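# Place the blue cube flat on the grey tray

## Task

Move the blue cube so it lies flat on the floor of the grey tray. Do not disturb any of the other cubes. At the end, neither gripper may be in contact with any cube or with the tray.

## Robot and tools

Robot: two six-joint arms, left_arm and right_arm, each with a two-finger gripper. In the scene frame the origin sits at table-top height halfway between the arms' nominal bases, +x points out over the table, +z points up, and left_arm is on the +y side (arm names do not match image sides). Calibrated bases: left_arm at (-0.018, +0.291, 0) m, quat_wxyz (+1.000, 0, 0, +0.014); right_arm at (-0.047, -0.378, 0) m, quat_wxyz (+1.000, 0, 0, +0.019). A camera stand is fixed behind the arms. Loose objects may occasionally get a brief nudge.

Joint order for every arm, in rows and in all per-joint result lists: waist, shoulder, elbow, wrist pitch, wrist yaw, wrist roll. Stated ranges (rad): waist -2.880 to 2.880, shoulder 0.000 to 3.142, elbow 0.000 to 3.019, wrist pitch -1.693 to 1.571, wrist yaw -1.571 to 1.571, wrist roll -2.094 to 2.094. Real ends may differ by up to 0.084 rad.

A row is one flat list of 14 numbers, each in [-1, 1], covering both arms: left_arm's six joints then its opening, then right_arm's six joints then its opening. Joint entries are offsets, not poses: they are added to the arm's Joint targets as they stood when the action (or move) began, not to the previous row. Scaling: 1.0 equals 2.811 rad for waist and shoulder, 2.53 for elbow, 2.575 for wrist pitch, 8.12 for wrist yaw, 9.528 for wrist roll. The opening entry is absolute: +1 fully open, -1 closed; between those the fingers go to where grip_measured reads that value. Sending 0 for an arm's joints re-commands its current Joint targets; to keep a gripper unchanged, resend its current opening (0 is itself a command).

execute_actions: actions is a list of actions; each action is a list of up to 15 rows, one per 1/30 s step, and the last row is held for the remaining steps. Each action lasts 0.5 s. An empty list just reports state. cameras picks images by name (omit, null or ["all"] for all, [] for none). An action asking any joint more than 0.084 rad beyond a range end is refused for both arms.

move: target is one 14-number row or a list of up to 15 rows; every row's offsets count from the same starting Joint targets. All joints move in step, so gripper paths curve, and nothing is avoided automatically. speed (rad/s, 0.01 to 12.57, default 0.5) caps the fastest joint; one value or one per target. blend (rad) rounds corners between listed targets. opening_speed (per second on the -1..+1 scale, at least 0.2) ramps the fingers gradually; use it when closing on an object. blocking=false returns after about 0.5 s while the move continues. The result adds a move: line: done, off_target (at rest but a joint over 0.035 rad from target), moving, held, or fault, plus limits=held if steps were withheld. done does not mean no contact.

wait: seconds from 0 to 10; arms hold their last command and a running move continues. stop: brakes a running move. zoom_image: camera (cam_high, cam_left_wrist or cam_right_wrist) and region [x0, y0, x1, y1] in pixels from the top-left, at most 504 by 504, of that camera's newest image. finished_scene: scene is this scene's number (1 or 2); irreversible, call only once the cube sits flat in the tray and the grippers are clear.

Results: end_effector_position (m) and end_effector_quat_wxyz are in each arm's own base frame; fixed cameras and the table use the scene frame. The position is the point between the finger pads, about 1 cm behind the tips; fingers point along the gripper's +z and open along its y; values can be off by a few cm. Joint positions (rad) and Joint velocities (rad/s) end with the finger gap (m; 0.094 fully open). Joint targets are the base for your next offsets. Tool commands shows current gripper commands. grip_measured reads the opening on the command scale, a little wide when empty and a little narrower than a firmly gripped part. Joint torques are total drive outputs in N m, with offsets and noise; torques 3 and 4 wrap at ±28. Other lines: joint sent to its limit, joint command not followed (clearance check altered targets), MOTOR HOT, OVER-TEMPERATURE FAULT, and step readings of joint positions for action calls.

Motion limits: each joint target stays within a set lead of its measured angle (0.716 rad waist and shoulder, 0.645 elbow, 0.69 wrist pitch, 1.84 wrist yaw, 3.24 wrist roll), and targets are scaled back if they would put the gripper over 110 mm from where it is. Large offsets can take several actions; very small ones may not move at all.

Cameras: cam_high 896x504 (fixed), cam_left_wrist and cam_right_wrist 672x504 (fisheye, on the grippers).

Avoid: collisions or squeezing between the two arms (can fail the scene), hitting the table, stand or tray hard, fast contacts, dropping the cube from height or releasing it while moving, knocking other cubes, anything ending off the table. Release by commanding an opening well above grip_measured, then lift clear. Long holding, outstretched poses or pushing into unreachable poses heat motors; at 100 °C the arm goes limp for 30 to 60 s or more.

Each tool is called after "Emit:" as name([rows], argument=value, ...), one row to a line, values as JSON.

## Session

Emit:
execute_actions(actions=[])

Scene clock: 0.00 s.
left_arm: end_effector_position=(+0.0927, +0.3613, +0.3333) grip_measured=+1.000 end_effector_quat_wxyz=(+0.577, -0.406, +0.709, +0.001) | right_arm: end_effector_position=(+0.6820, -0.1012, +0.2835) grip_measured=+1.000 end_effector_quat_wxyz=(+0.355, +0.745, +0.550, -0.129)
Joint positions: left_arm=[1.747 0.936 0.856 -0.728 1.091 0.23 0.094] | right_arm=[0.025 2.027 2.13 -1.425 0.741 1.798 0.094]
Joint velocities: within noise
Joint torques (N m): no reading
Motor temperatures (°C): left_arm=[30 30 28 30 30 30 28] | right_arm=[30 31 30 30 27 31 29]
Heat: left arm: hottest waist 30 °C; right arm: hottest shoulder 31 °C.
Joint targets: left_arm=[1.747 0.939 0.878 -0.726 1.090 0.230] | right_arm=[0.025 2.015 2.160 -1.422 0.741 1.798]
Tool commands: left_gripper/opening=+1.0 right_gripper/opening=+1.0

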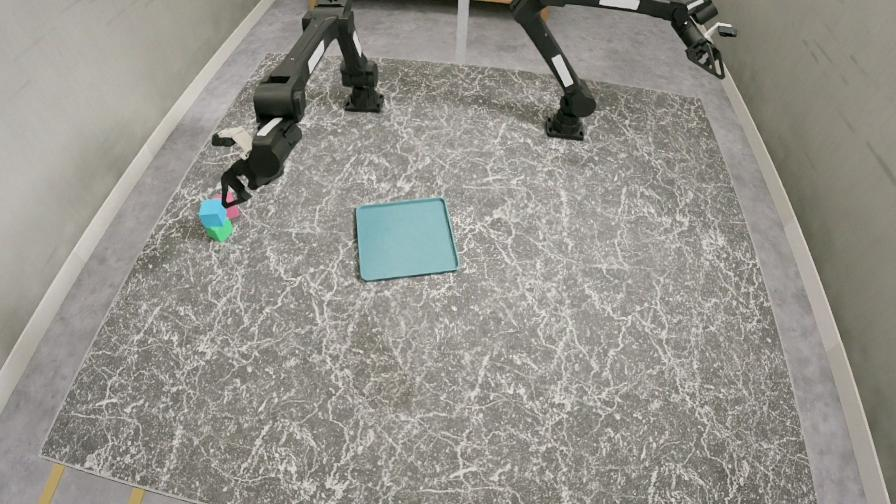

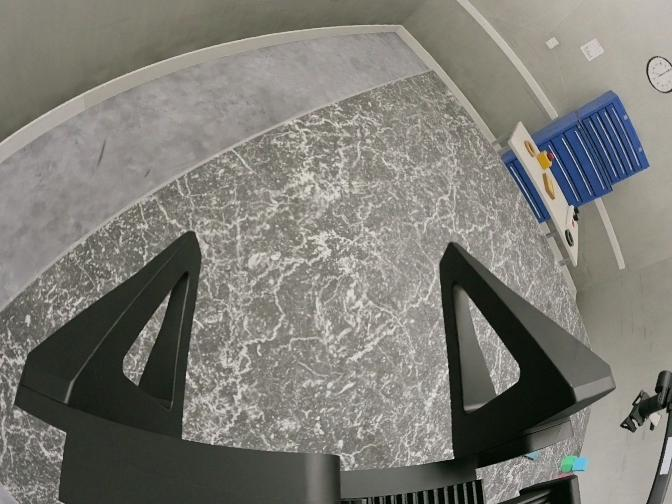

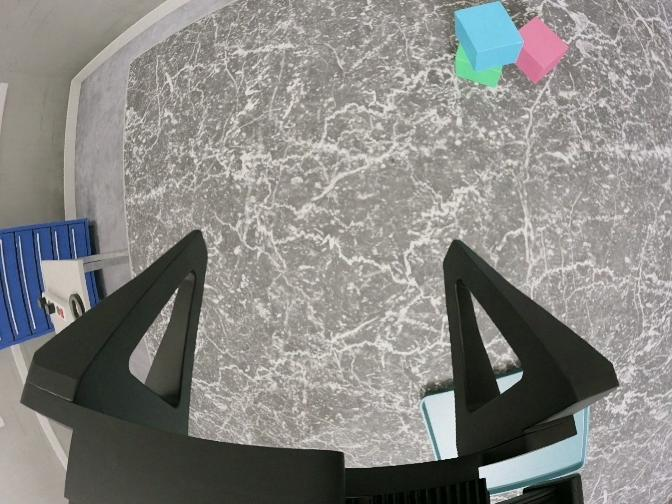

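Emit:
move(target=[0,0,0,0,0,0,1,0,-0.1476,-0.3004,0.0202,-0.0913,-0.1887,1], speed=1.0)

Emit:
zoom_image(camera="cam_high", region=[180, 150, 480, 320])

Scene clock: 22.17 s.
left_arm: end_effector_position=(+0.0927, +0.3613, +0.3333) grip_measured=+1.000 end_effector_quat_wxyz=(+0.577, -0.406, +0.709, +0.001) | right_arm: end_effector_position=(+0.4714, +0.0104, +0.1676) grip_measured=+1.000 end_effector_quat_wxyz=(-0.025, -0.004, +1.000, -0.003)
Joint positions: left_arm=[1.747 0.936 0.856 -0.728 1.091 0.23 0.094] | right_arm=[0.025 1.631 1.396 -1.385 0.004 0.016 0.094]
Joint velocities: within noise
Joint torques (N m): left_arm=[0.15 -6.18 11.32 1.57 0.53 -0.03] | right_arm=[-1.49 -16.73 8.09 1.24 -0.27 -0.22]
Motor temperatures (°C): left_arm=[30 30 31 30 31 30 28] | right_arm=[30 32 33 30 27 31 29]
Heat: left arm: hottest elbow 31 °C; right arm: hottest elbow 33 °C.
Joint targets: left_arm=[1.747 0.939 0.878 -0.726 1.090 0.230] | right_arm=[0.025 1.600 1.400 -1.371 0.000 0.000]
move: done

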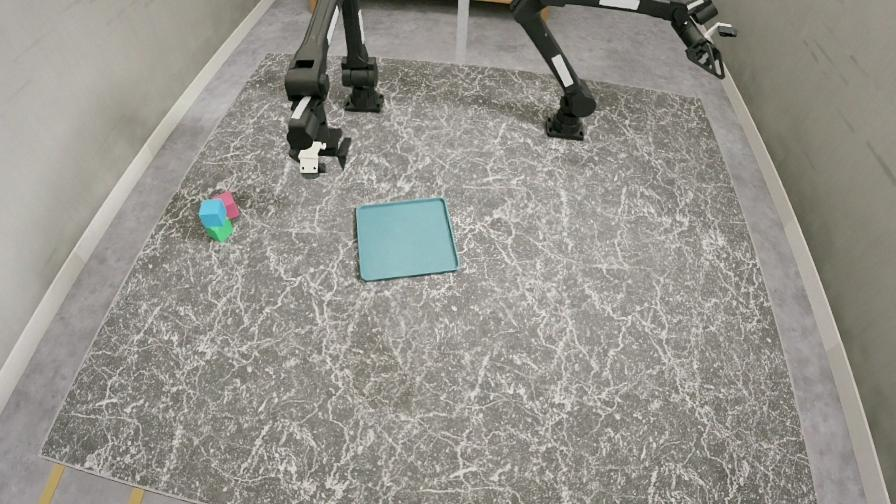

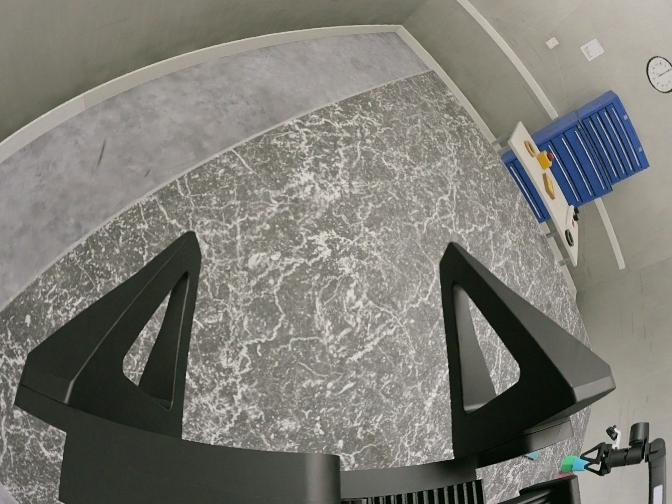

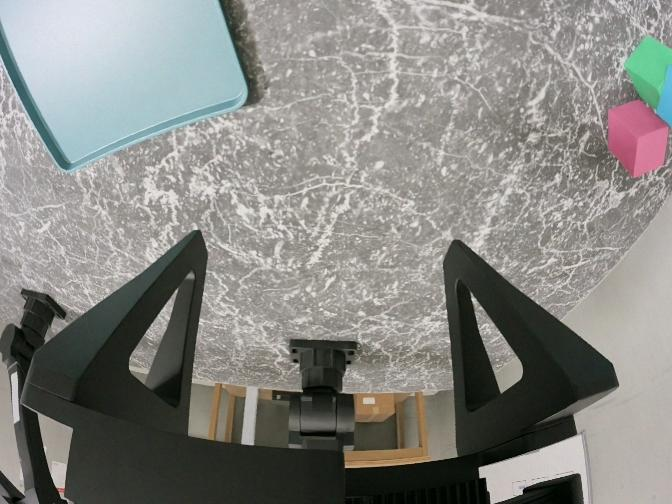

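Scaled by 1.680 from the camera's 896x504 image, which has a finer 1280x720 frame.

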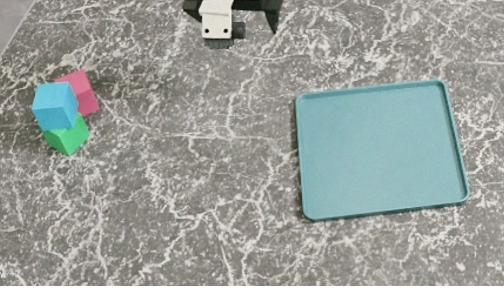

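Emit:
move(target=[0,0,0,0,0,0,1,-0.2579,0.0142,0.1186,-0.1006,0,0,1], speed=1.0)

Scene clock: 53.70 s.
left_arm: end_effector_position=(+0.0927, +0.3613, +0.3333) grip_measured=+1.000 end_effector_quat_wxyz=(+0.577, -0.406, +0.709, +0.001) | right_arm: end_effector_position=(+0.3704, -0.3168, +0.2635) grip_measured=+1.000 end_effector_quat_wxyz=(-0.013, +0.352, +0.936, +0.004)
Joint positions: left_arm=[1.747 0.936 0.856 -0.728 1.091 0.23 0.094] | right_arm=[-0.706 1.631 1.649 -1.617 0.001 0.014 0.094]
Joint velocities: within noise
Joint torques (N m): left_arm=[0.21 -6.3 11.34 1.61 0.49 -0.03] | right_arm=[-0.56 -13.68 12.16 0.39 -0.13 -0.17]
Motor temperatures (°C): left_arm=[30 30 36 30 31 30 28] | right_arm=[30 35 34 30 27 31 29]
Heat: left arm: hottest elbow 36 °C; right arm: hottest shoulder 35 °C.
Joint targets: left_arm=[1.747 0.939 0.878 -0.726 1.090 0.230] | right_arm=[-0.701 1.640 1.700 -1.630 0.000 0.000]
move: off_target (right_arm); right_arm: the elbow is farthest, 0.051 rad from its target

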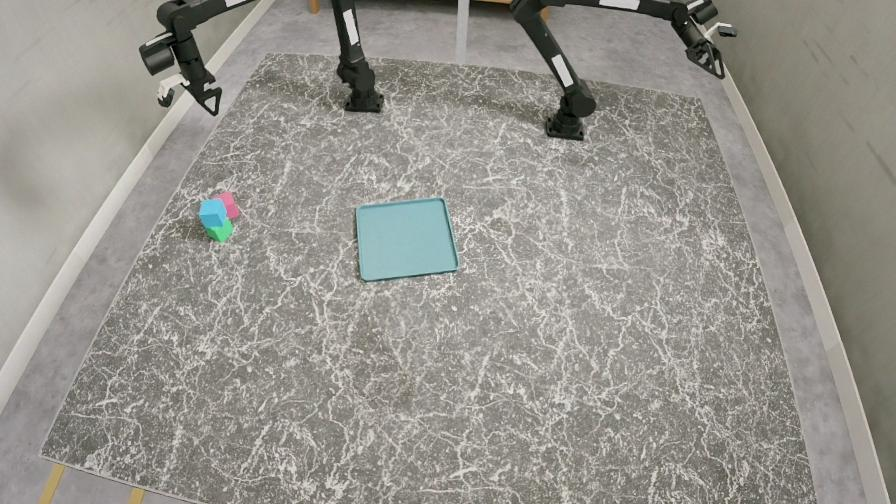

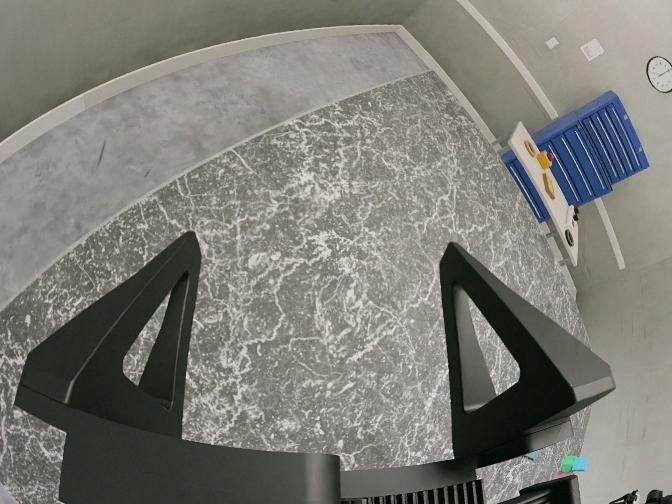

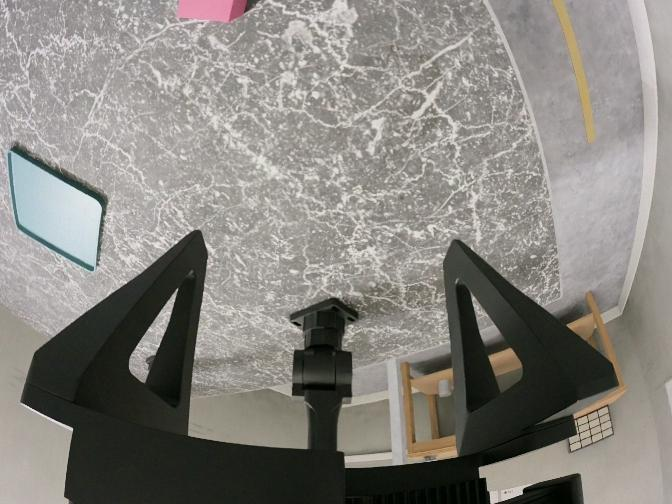

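Emit:
move(target=[0,0,0,0,0,0,1,0.0711,0.1779,0.2846,0,0,0,1], speed=1.0)

Scene clock: 65.53 s.
left_arm: end_effector_position=(+0.0927, +0.3613, +0.3333) grip_measured=+1.000 end_effector_quat_wxyz=(+0.577, -0.406, +0.709, +0.001) | right_arm: end_effector_position=(+0.6137, -0.3329, +0.2585) grip_measured=+1.000 end_effector_quat_wxyz=(+0.088, +0.251, +0.964, -0.022)
Joint positions: left_arm=[1.747 0.936 0.856 -0.728 1.091 0.23 0.094] | right_arm=[-0.496 2.135 2.368 -1.622 0.001 0.014 0.094]
Joint velocities: within noise
Joint torques (N m): left_arm=[0.5 -6.18 11.34 1.59 0.53 -0.07] | right_arm=[-1.73 -20.72 12.33 0.72 -0.13 -0.2]
Motor temperatures (°C): left_arm=[30 30 37 30 31 30 28] | right_arm=[30 35 35 30 27 31 29]
Heat: left arm: hottest elbow 37 °C; right arm: hottest shoulder 35 °C.
Joint targets: left_arm=[1.747 0.939 0.878 -0.726 1.090 0.230] | right_arm=[-0.501 2.140 2.420 -1.629 0.000 0.000]
move: off_target (right_arm); right_arm: the elbow is farthest, 0.052 rad from its target

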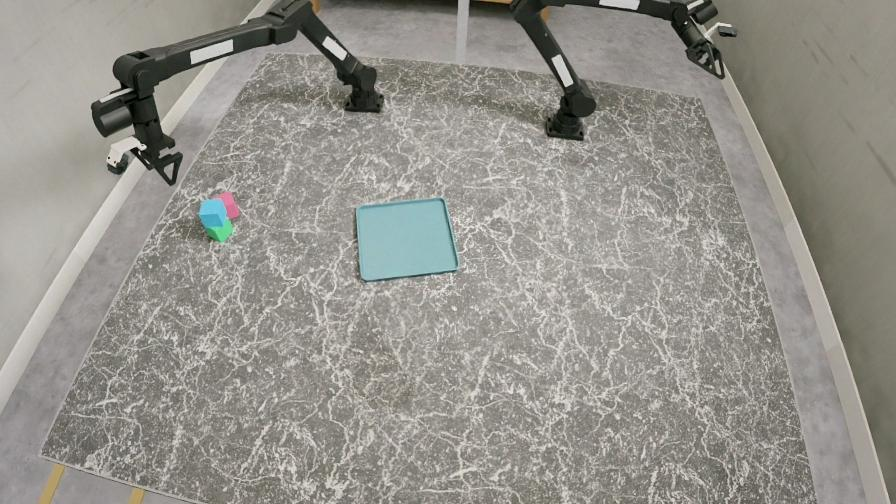

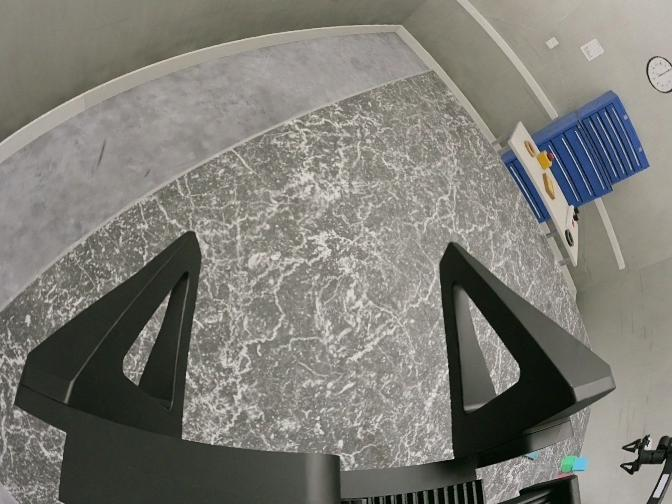

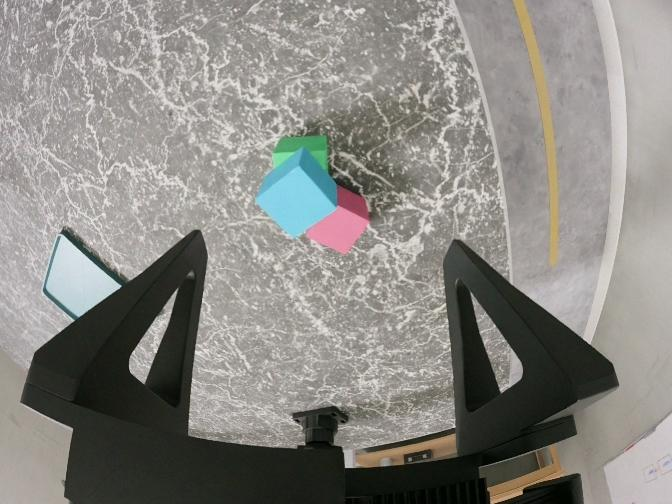

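Emit:
zoom_image(camera="cam_right_wrist", region=[230, 120, 400, 260])

Emit:
zoom_image(camera="cam_high", region=[170, 160, 270, 260])

Scaled by 2.965 from the camera's 672x504 image, which has a finer 960x720 frame.

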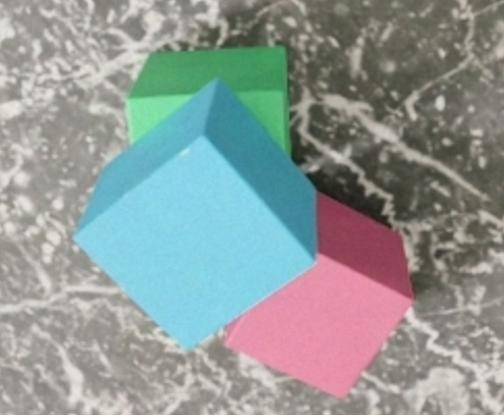

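Scaled by 5.040 from the camera's 896x504 image, which has a finer 1280x720 frame.

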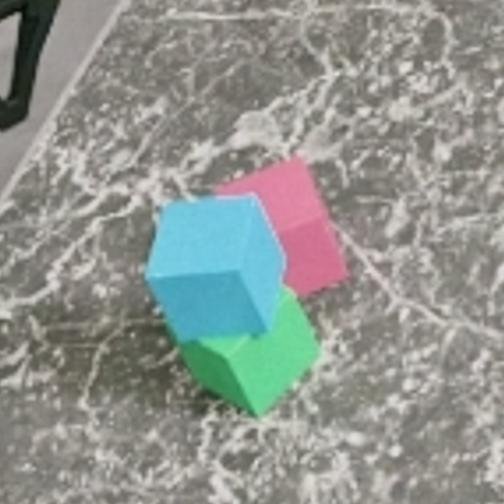

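Emit:
move(target=[0,0,0,0,0,0,1,0.0178,-0.0487,-0.2055,0.0773,0,-0.0714,1], speed=0.8, cameras=["cam_right_wrist","cam_high"])

Emit:
zoom_image(camera="cam_high", region=[150, 120, 290, 260])

Scene clock: 86.57 s.
left_arm: end_effector_position=(+0.0927, +0.3613, +0.3333) grip_measured=+1.000 end_effector_quat_wxyz=(+0.577, -0.406, +0.709, +0.001) | right_arm: end_effector_position=(+0.5628, -0.2762, +0.1326) grip_measured=+1.000 end_effector_quat_wxyz=(-0.010, -0.104, +0.995, +0.006)
Joint positions: left_arm=[1.747 0.936 0.856 -0.728 1.091 0.23 0.094] | right_arm=[-0.455 2.044 1.896 -1.446 0.001 -0.664 0.094]
Joint velocities: within noise
Joint torques (N m): left_arm=[0.26 -6.42 11.28 1.54 0.52 -0.04] | right_arm=[-1.14 -23.36 8.16 1.26 -0.17 -0.23]
Motor temperatures (°C): left_arm=[30 30 38 30 31 30 28] | right_arm=[30 35 37 30 27 31 29]
Heat: left arm: hottest elbow 38 °C; right arm: hottest elbow 37 °C.
Joint targets: left_arm=[1.747 0.939 0.878 -0.726 1.090 0.230] | right_arm=[-0.451 2.003 1.900 -1.431 0.000 -0.680]
move: off_target (right_arm); right_arm: the shoulder is farthest, 0.040 rad from its target
Images, in order (width x height): cam_high 896x504, cam_right_wrist 672x504.

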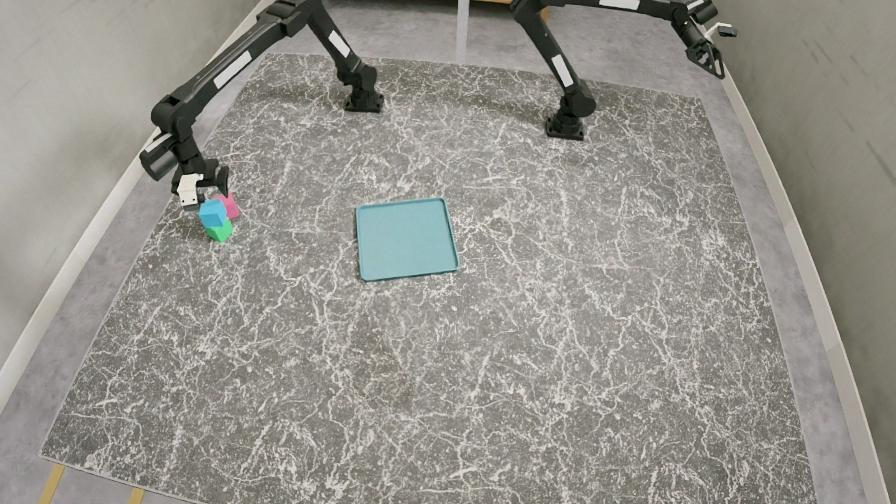

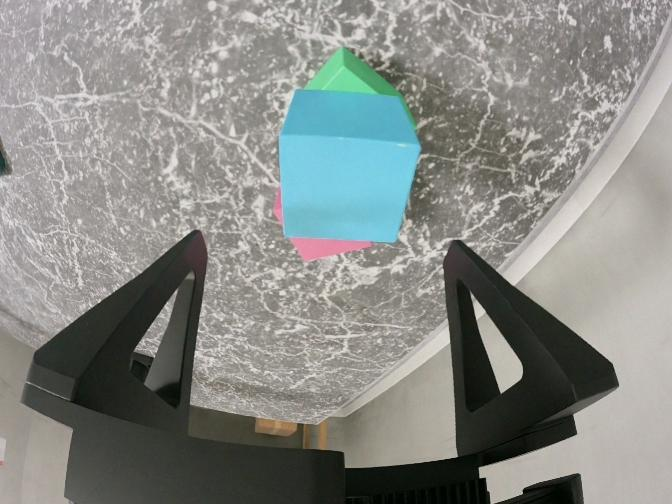

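Scaled by 3.600 from the camera's 896x504 image, which has a finer 1280x720 frame.

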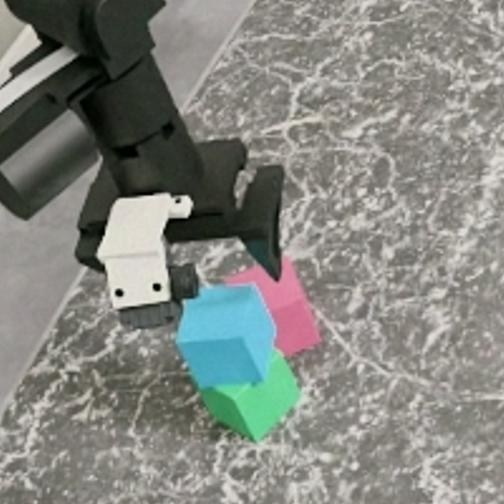

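Emit:
move(target=[0,0,0,0,0,0,1,0.0007,0.0092,-0.0075,0.0264,0,0,1], speed=0.3, cameras=["cam_right_wrist"])

Scene clock: 100.20 s.
left_arm: end_effector_position=(+0.0927, +0.3613, +0.3333) grip_measured=+1.000 end_effector_quat_wxyz=(+0.577, -0.406, +0.709, +0.001) | right_arm: end_effector_position=(+0.5725, -0.2810, +0.1254) grip_measured=+1.000 end_effector_quat_wxyz=(+0.011, -0.105, +0.994, -0.007)
Joint positions: left_arm=[1.747 0.936 0.856 -0.728 1.091 0.23 0.094] | right_arm=[-0.455 2.044 1.877 -1.378 0.001 -0.665 0.094]
Joint velocities: within noise
Joint torques (N m): left_arm=[0.15 -6.24 11.4 1.48 0.51 -0.04] | right_arm=[-0.97 -21.54 8.27 1.42 -0.16 -0.17]
Motor temperatures (°C): left_arm=[30 30 39 30 31 30 28] | right_arm=[30 38 37 30 27 31 29]
Heat: left arm: hottest elbow 39 °C; right arm: hottest shoulder 38 °C.
Joint targets: left_arm=[1.747 0.939 0.878 -0.726 1.090 0.230] | right_arm=[-0.449 2.029 1.881 -1.363 0.000 -0.681]
move: done
Images, in order (width x height): cam_right_wrist 672x504.

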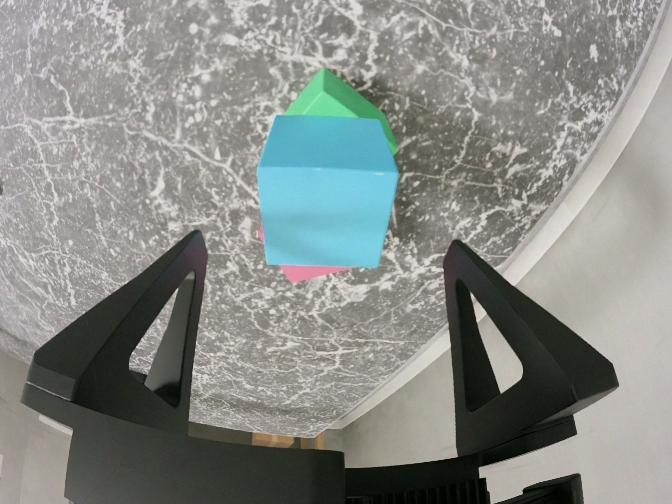

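Emit:
move(target=[0,0,0,0,0,0,1,0,0.0071,-0.0411,0.0365,0,0,1], speed=0.2, cameras=["cam_right_wrist","cam_high"])

Emit:
zoom_image(camera="cam_high", region=[150, 120, 290, 260])

Scene clock: 105.33 s.
left_arm: end_effector_position=(+0.0927, +0.3613, +0.3333) grip_measured=+1.000 end_effector_quat_wxyz=(+0.577, -0.406, +0.709, +0.001) | right_arm: end_effector_position=(+0.5624, -0.2760, +0.0864) grip_measured=+1.000 end_effector_quat_wxyz=(+0.006, -0.105, +0.994, -0.004)
Joint positions: left_arm=[1.747 0.936 0.856 -0.728 1.091 0.23 0.094] | right_arm=[-0.455 2.044 1.772 -1.284 0.001 -0.665 0.094]
Joint velocities: within noise
Joint torques (N m): left_arm=[0.32 -6.12 11.32 1.57 0.5 -0.04] | right_arm=[-1.2 -19.14 8.05 1.39 -0.18 -0.18]
Motor temperatures (°C): left_arm=[30 30 40 30 31 30 28] | right_arm=[30 38 37 30 27 31 29]
Heat: left arm: hottest elbow 40 °C; right arm: hottest shoulder 38 °C.
Joint targets: left_arm=[1.747 0.939 0.878 -0.726 1.090 0.230] | right_arm=[-0.449 2.049 1.777 -1.269 0.000 -0.681]
move: done
Images, in order (width x height): cam_high 896x504, cam_right_wrist 672x504.

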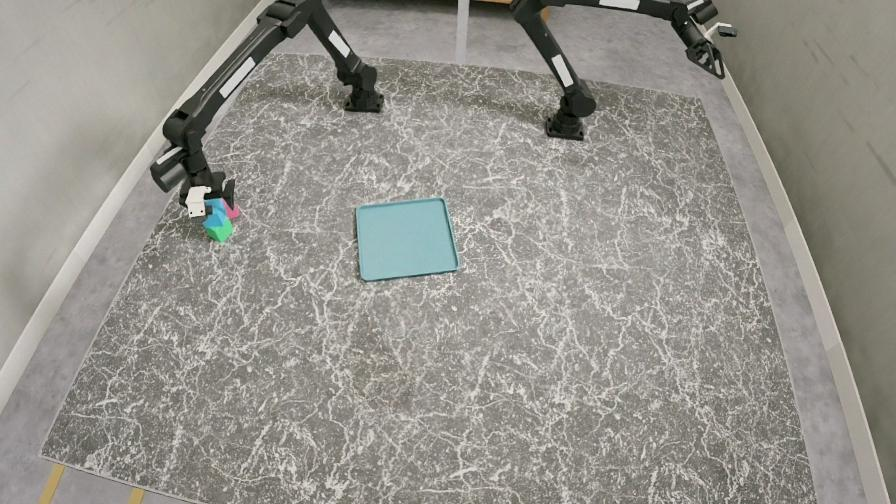

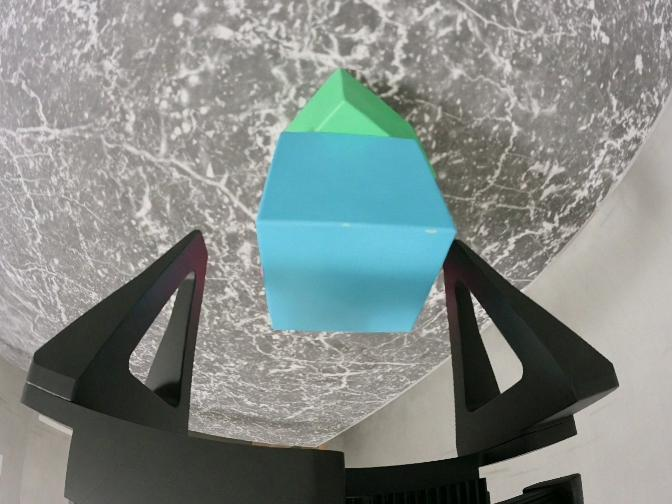

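Scaled by 3.600 from the camera's 896x504 image, which has a finer 1280x720 frame.

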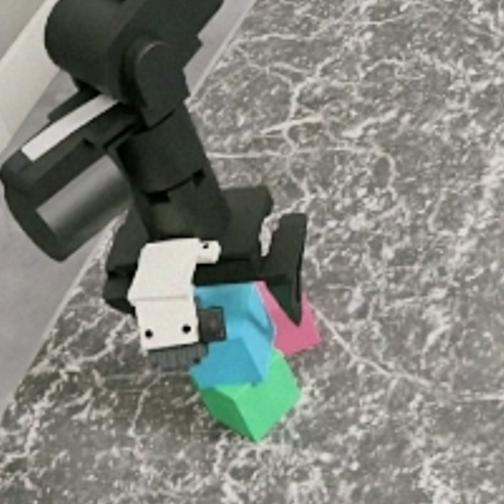

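Emit:
move(target=[0,0,0,0,0,0,1,-0.004,0.0142,0.0079,0,0,0,1], speed=0.1, cameras=["cam_right_wrist"])

Scene clock: 115.83 s.
left_arm: end_effector_position=(+0.0927, +0.3613, +0.3333) grip_measured=+1.000 end_effector_quat_wxyz=(+0.577, -0.406, +0.709, +0.001) | right_arm: end_effector_position=(+0.5607, -0.2752, +0.0649) grip_measured=+1.000 end_effector_quat_wxyz=(-0.009, -0.105, +0.994, +0.005)
Joint positions: left_arm=[1.747 0.936 0.856 -0.728 1.091 0.23 0.094] | right_arm=[-0.455 2.079 1.772 -1.284 0.001 -0.665 0.094]
Joint velocities: within noise
Joint torques (N m): left_arm=[-0.09 -5.95 11.3 1.63 0.5 -0.04] | right_arm=[-1.44 -19.14 9.54 1.42 -0.18 -0.21]
Motor temperatures (°C): left_arm=[30 30 40 30 31 30 28] | right_arm=[30 39 36 30 27 31 29]
Heat: left arm: hottest elbow 40 °C; right arm: hottest shoulder 39 °C.
Joint targets: left_arm=[1.747 0.939 0.878 -0.726 1.090 0.230] | right_arm=[-0.460 2.089 1.797 -1.268 0.000 -0.681]
move: done
Images, in order (width x height): cam_right_wrist 672x504.

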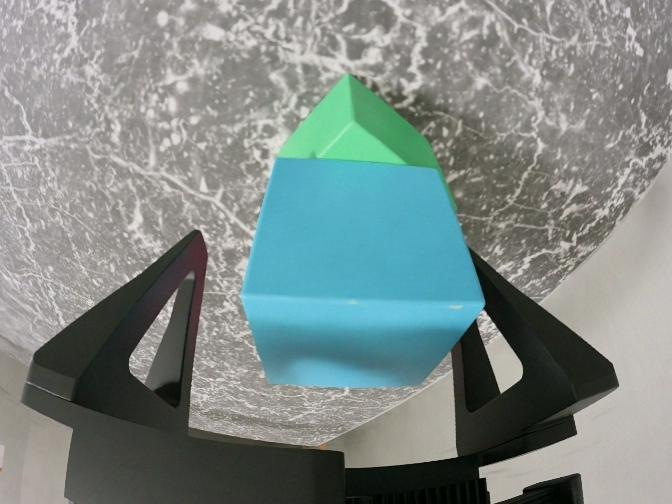

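Emit:
move(target=[0,0,0,0,0,0,1,-0.0057,0,0.019,-0.0117,0,0,1], speed=0.1, cameras=["cam_right_wrist"])

Scene clock: 120.67 s.
left_arm: end_effector_position=(+0.0927, +0.3613, +0.3333) grip_measured=+1.000 end_effector_quat_wxyz=(+0.577, -0.406, +0.709, +0.001) | right_arm: end_effector_position=(+0.5638, -0.2867, +0.0735) grip_measured=+1.000 end_effector_quat_wxyz=(+0.000, -0.098, +0.995, -0.001)
Joint positions: left_arm=[1.747 0.936 0.856 -0.728 1.091 0.23 0.094] | right_arm=[-0.47 2.079 1.796 -1.286 0.001 -0.665 0.094]
Joint velocities: within noise
Joint torques (N m): left_arm=[0.21 -6.59 11.3 1.55 0.5 -0.07] | right_arm=[-1.85 -19.08 11.86 0.29 -0.18 -0.18]
Motor temperatures (°C): left_arm=[30 30 40 30 31 30 28] | right_arm=[30 38 36 30 27 31 29]
Heat: left arm: hottest elbow 40 °C; right arm: hottest shoulder 38 °C.
Joint targets: left_arm=[1.747 0.939 0.878 -0.726 1.090 0.230] | right_arm=[-0.476 2.089 1.845 -1.298 0.000 -0.681]
move: off_target (right_arm); right_arm: the elbow is farthest, 0.049 rad from its target
Images, in order (width x height): cam_right_wrist 672x504.

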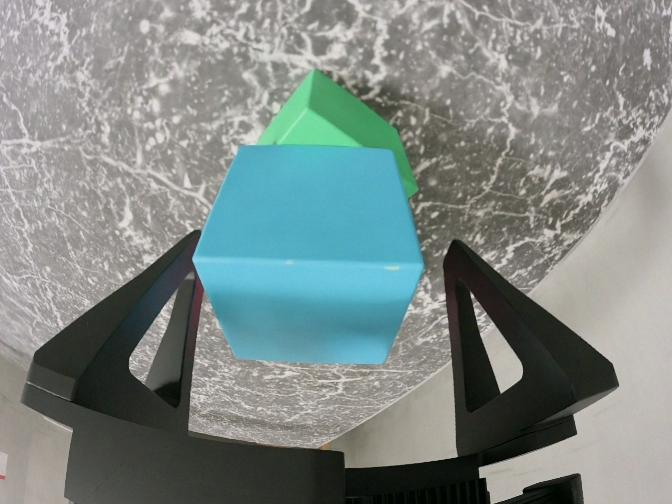

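Emit:
move(target=[0,0,0,0,0,0,1,0,0,0,0,0,0,-0.15], opening_speed=0.8, cameras=["cam_right_wrist","cam_high"])

Scene clock: 125.53 s.
left_arm: end_effector_position=(+0.0927, +0.3613, +0.3333) grip_measured=+1.000 end_effector_quat_wxyz=(+0.577, -0.406, +0.709, +0.001) | right_arm: end_effector_position=(+0.5637, -0.2867, +0.0735) grip_measured=+0.086 end_effector_quat_wxyz=(+0.000, -0.098, +0.995, -0.001)
Joint positions: left_arm=[1.747 0.936 0.856 -0.728 1.091 0.23 0.094] | right_arm=[-0.47 2.079 1.796 -1.286 0.001 -0.665 0.051]
Joint velocities: within noise
Joint torques (N m): left_arm=[0.15 -5.95 11.34 1.59 0.48 -0.02] | right_arm=[-2.49 -19.31 11.78 0.4 -0.17 -0.18]
Motor temperatures (°C): left_arm=[30 30 40 30 31 30 28] | right_arm=[30 37 37 30 27 31 29]
Heat: left arm: hottest elbow 40 °C; right arm: hottest shoulder 37 °C.
Joint targets: left_arm=[1.747 0.939 0.878 -0.726 1.090 0.230] | right_arm=[-0.476 2.089 1.845 -1.299 0.000 -0.680]
move: off_target (right_arm); right_arm: the elbow is farthest, 0.049 rad from its target
Images, in order (width x height): cam_high 896x504, cam_right_wrist 672x504.

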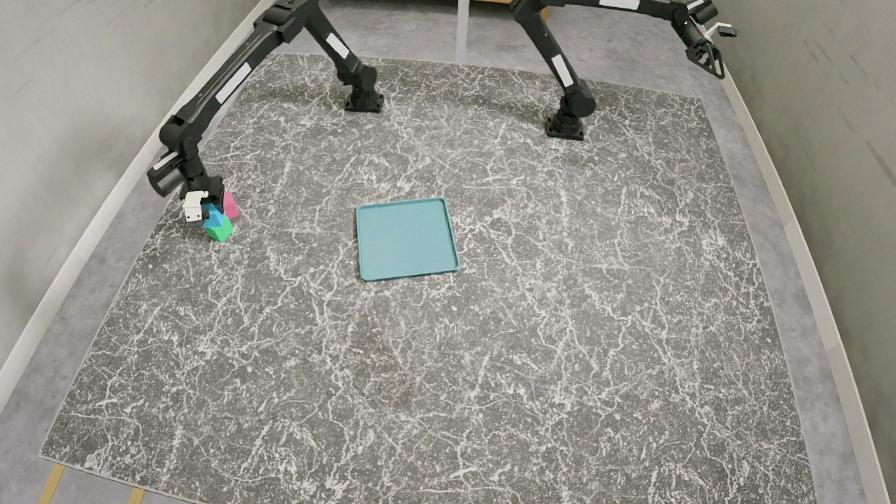

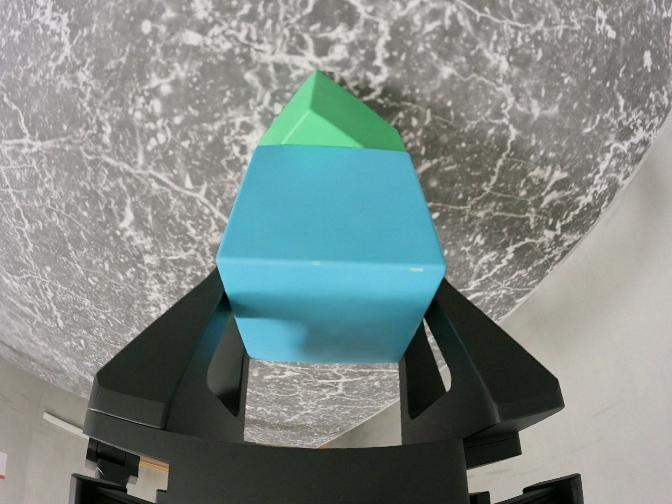

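Emit:
move([
  [0,0,0,0,0,0,1,0,0,0.035,-0.0311,0,0,-0.15],
  [0,0,0,0,0,0,1,0,-0.0427,0.05,-0.0854,0,0,-0.15],
  [0,0,0,0,0,0,1,0.2583,-0.0427,0.05,-0.0854,0,0,-0.15],
], speed=[0.2,0.5,0.7], blend=[0.02,0.05,0])

Emit:
zoom_image(camera="cam_high", region=[180, 80, 480, 300])

Scene clock: 136.97 s.
left_arm: end_effector_position=(+0.0927, +0.3613, +0.3333) grip_measured=+1.000 end_effector_quat_wxyz=(+0.577, -0.406, +0.709, +0.001) | right_arm: end_effector_position=(+0.6001, +0.1534, +0.1719) grip_measured=+0.086 end_effector_quat_wxyz=(-0.003, -0.443, +0.897, +0.001)
Joint positions: left_arm=[1.747 0.936 0.856 -0.728 1.091 0.23 0.094] | right_arm=[0.251 1.997 1.925 -1.505 0 -0.666 0.051]
Joint velocities: within noise
Joint torques (N m): left_arm=[0.15 -6.01 11.29 1.63 0.51 -0.03] | right_arm=[-1.08 -21.66 11.77 0.35 -0.17 -0.2]
Motor temperatures (°C): left_arm=[30 30 41 30 31 30 28] | right_arm=[30 37 37 29 27 31 29]
Heat: left arm: hottest elbow 41 °C; right arm: hottest shoulder 37 °C.
Joint targets: left_arm=[1.747 0.939 0.878 -0.726 1.090 0.230] | right_arm=[0.250 1.969 1.971 -1.519 0.000 -0.681]
move: off_target (right_arm); right_arm: the elbow is farthest, 0.047 rad from its target

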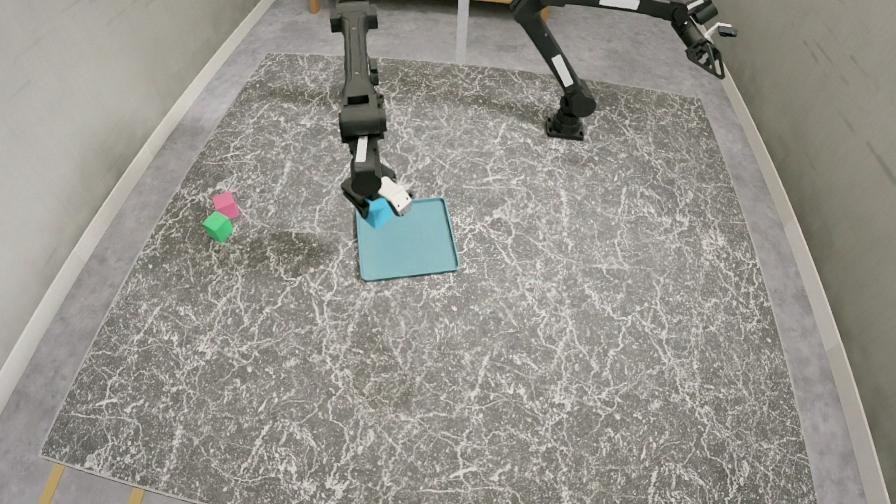

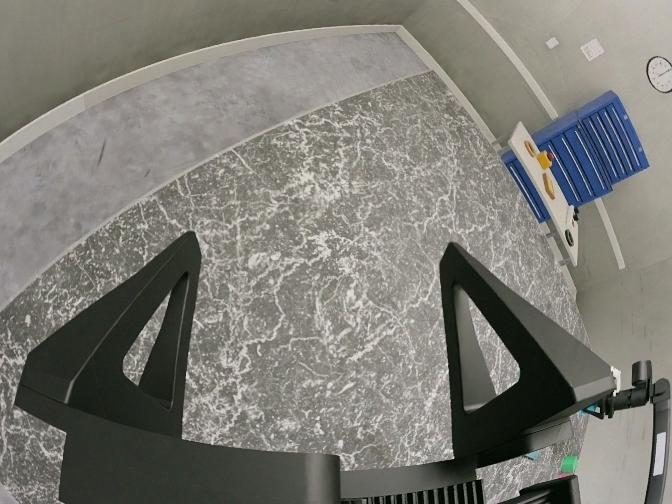

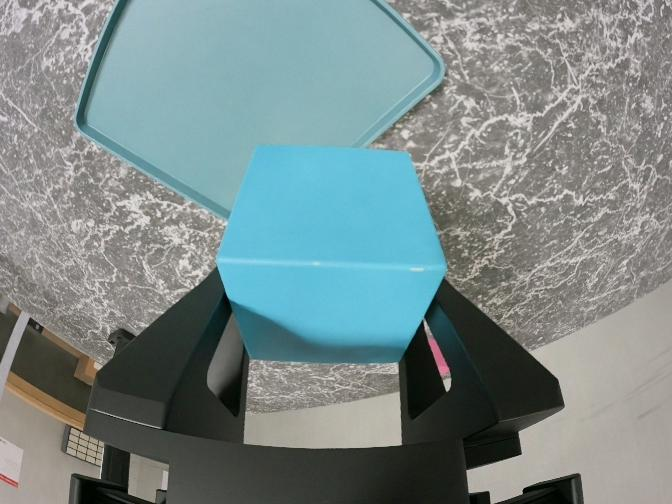

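Scaled by 1.680 from the camera's 896x504 image, which has a finer 1280x720 frame.

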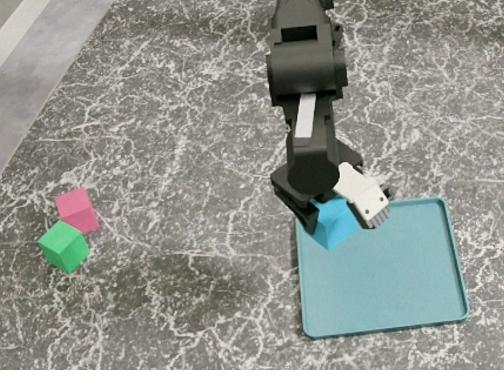

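Emit:
move([
  [0,0,0,0,0,0,1,0.0391,-0.0245,0,0.0,0,0,-0.15],
  [0,0,0,0,0,0,1,0.0391,-0.0245,-0.1664,0.1278,0,0,-0.15],
], speed=[0.4,0.4], blend=0.03)

Emit:
zoom_image(camera="cam_high", region=[300, 130, 480, 300])

Scene clock: 147.93 s.
left_arm: end_effector_position=(+0.0927, +0.3613, +0.3333) grip_measured=+1.000 end_effector_quat_wxyz=(+0.577, -0.406, +0.709, +0.001) | right_arm: end_effector_position=(+0.5299, +0.2019, +0.0752) grip_measured=+0.086 end_effector_quat_wxyz=(-0.005, -0.493, +0.870, +0.001)
Joint positions: left_arm=[1.747 0.936 0.856 -0.728 1.091 0.23 0.094] | right_arm=[0.365 1.918 1.541 -1.205 0 -0.666 0.051]
Joint velocities: within noise
Joint torques (N m): left_arm=[0.15 -6.53 11.28 1.65 0.49 -0.07] | right_arm=[-2.08 -19.19 8.17 1.18 -0.16 -0.21]
Motor temperatures (°C): left_arm=[30 30 41 30 31 30 28] | right_arm=[30 39 38 29 27 31 30]
Heat: left arm: hottest elbow 41 °C; right arm: hottest shoulder 39 °C.
Joint targets: left_arm=[1.747 0.939 0.878 -0.726 1.090 0.230] | right_arm=[0.360 1.900 1.550 -1.189 0.000 -0.680]
move: done

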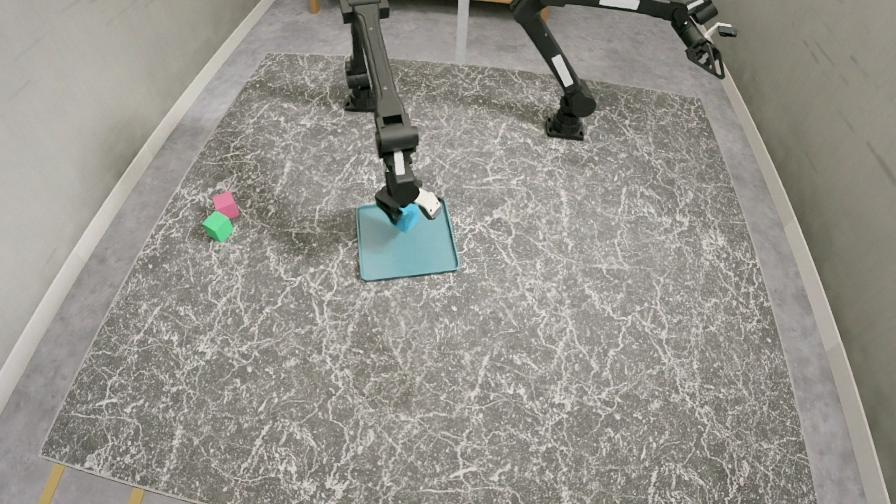

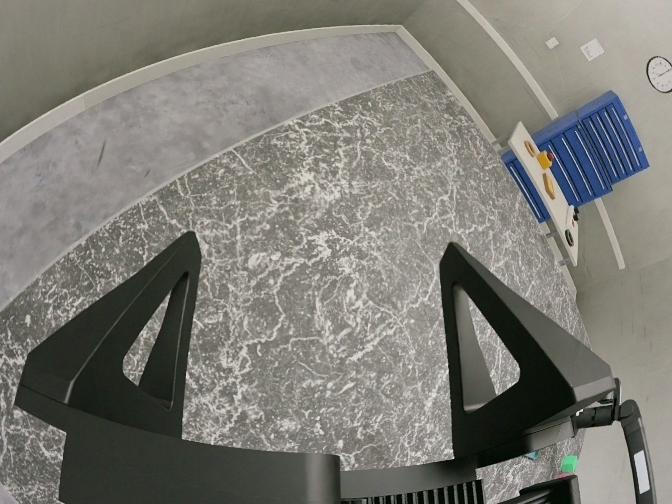

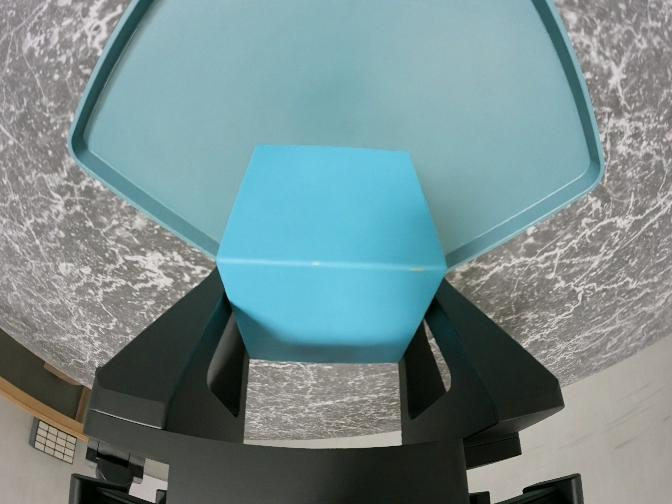

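Scaled by 2.800 from the camera's 896x504 image, which has a finer 1280x720 frame.

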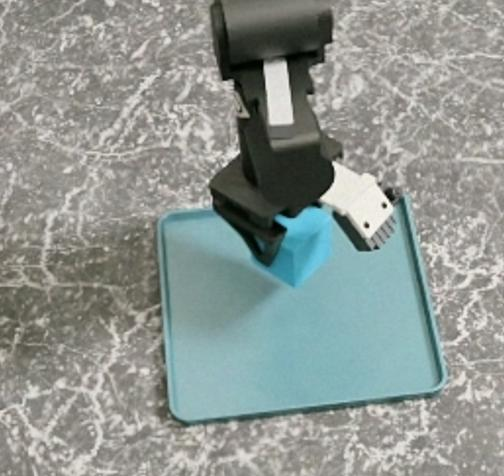

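Emit:
move(target=[0,0,0,0,0,0,1,0,0.048,0.0415,0.02,0,0,-0.15], speed=0.25, cameras=["cam_right_wrist","cam_high"])

Emit:
zoom_image(camera="cam_high", region=[300, 130, 480, 300])

Scene clock: 153.37 s.
left_arm: end_effector_position=(+0.0927, +0.3613, +0.3333) grip_measured=+1.000 end_effector_quat_wxyz=(+0.577, -0.406, +0.709, +0.001) | right_arm: end_effector_position=(+0.5566, +0.2121, +0.0315) grip_measured=+0.086 end_effector_quat_wxyz=(-0.007, -0.493, +0.870, +0.001)
Joint positions: left_arm=[1.747 0.936 0.856 -0.728 1.091 0.23 0.094] | right_arm=[0.365 2.034 1.604 -1.154 0 -0.666 0.051]
Joint velocities: within noise
Joint torques (N m): left_arm=[0.03 -6.18 11.34 1.62 0.5 -0.05] | right_arm=[-1.9 -18.9 11.52 1.26 -0.16 -0.18]
Motor temperatures (°C): left_arm=[30 30 41 30 31 30 28] | right_arm=[30 39 38 29 27 31 30]
Heat: left arm: hottest elbow 41 °C; right arm: hottest shoulder 39 °C.
Joint targets: left_arm=[1.747 0.939 0.878 -0.726 1.090 0.230] | right_arm=[0.360 2.035 1.655 -1.138 0.000 -0.680]
move: off_target (right_arm); right_arm: the elbow is farthest, 0.051 rad from its target
Images, in order (width x height): cam_high 896x504, cam_right_wrist 672x504.

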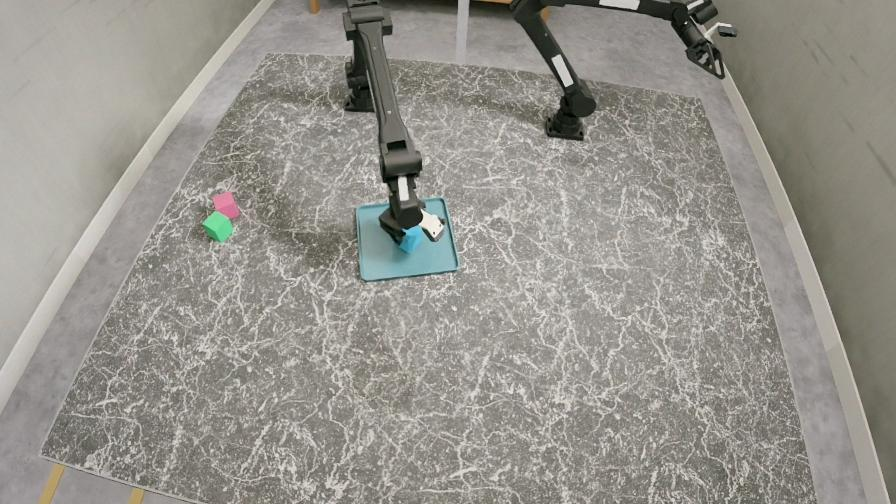

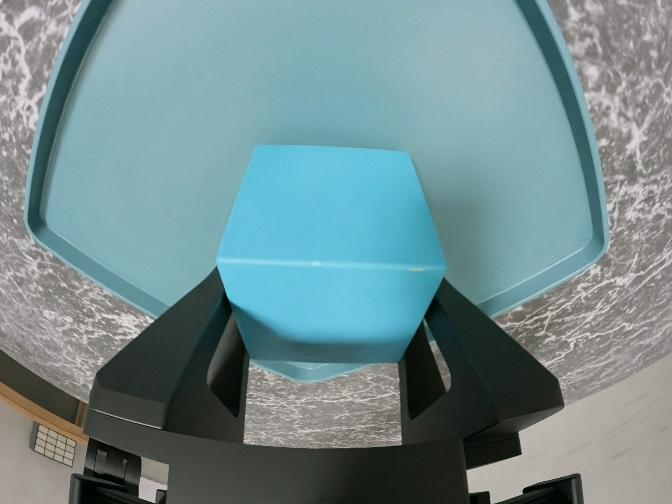

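Scaled by 2.800 from the camera's 896x504 image, which has a finer 1280x720 frame.

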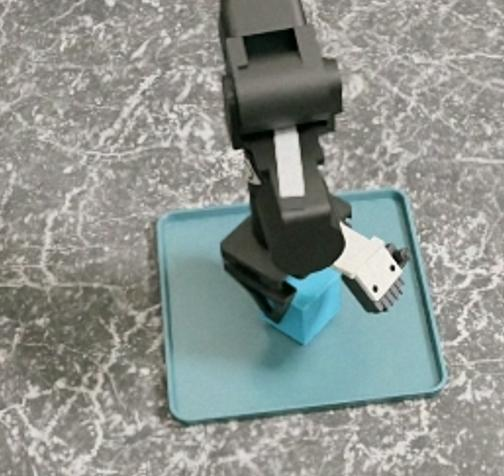

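Emit:
move(target=[0,0,0,0,0,0,1,0,0.0053,0,0.0097,0,0,-0.15], speed=0.05, cameras=["cam_right_wrist"])

Emit:
zoom_image(camera="cam_right_wrist", region=[180, 90, 480, 390])

Scene clock: 157.13 s.
left_arm: end_effector_position=(+0.0927, +0.3613, +0.3333) grip_measured=+1.000 end_effector_quat_wxyz=(+0.577, -0.406, +0.709, +0.001) | right_arm: end_effector_position=(+0.5618, +0.2141, +0.0279) grip_measured=+0.086 end_effector_quat_wxyz=(+0.003, -0.493, +0.870, +0.000)
Joint positions: left_arm=[1.747 0.936 0.856 -0.728 1.091 0.23 0.094] | right_arm=[0.365 2.04 1.604 -1.129 0 -0.666 0.051]
Joint velocities: within noise
Joint torques (N m): left_arm=[0.38 -6.24 11.38 1.61 0.47 -0.01] | right_arm=[-1.79 -18.14 11.6 1.4 -0.18 -0.18]
Motor temperatures (°C): left_arm=[30 30 42 30 31 30 28] | right_arm=[30 39 38 29 27 31 30]
Heat: left arm: hottest elbow 42 °C; right arm: hottest shoulder 39 °C.
Joint targets: left_arm=[1.747 0.939 0.878 -0.726 1.090 0.230] | right_arm=[0.360 2.050 1.655 -1.113 0.000 -0.680]
move: off_target (right_arm); right_arm: the elbow is farthest, 0.051 rad from its target
Images, in order (width x height): cam_right_wrist 672x504.

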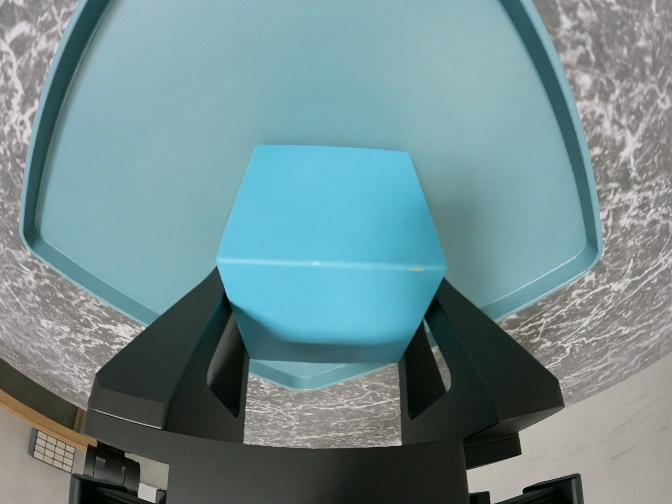

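Scaled by 1.680 from the camera's 672x504 image, which has a finer 960x720 frame.

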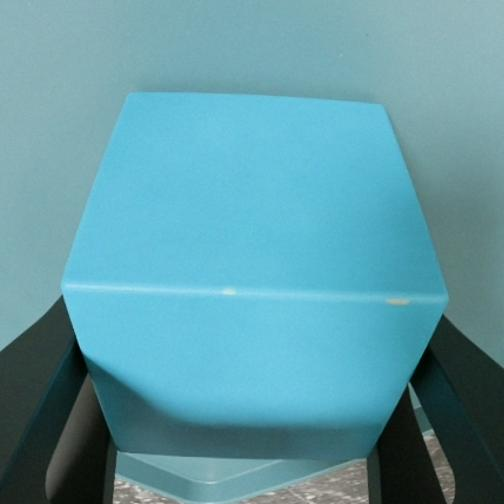

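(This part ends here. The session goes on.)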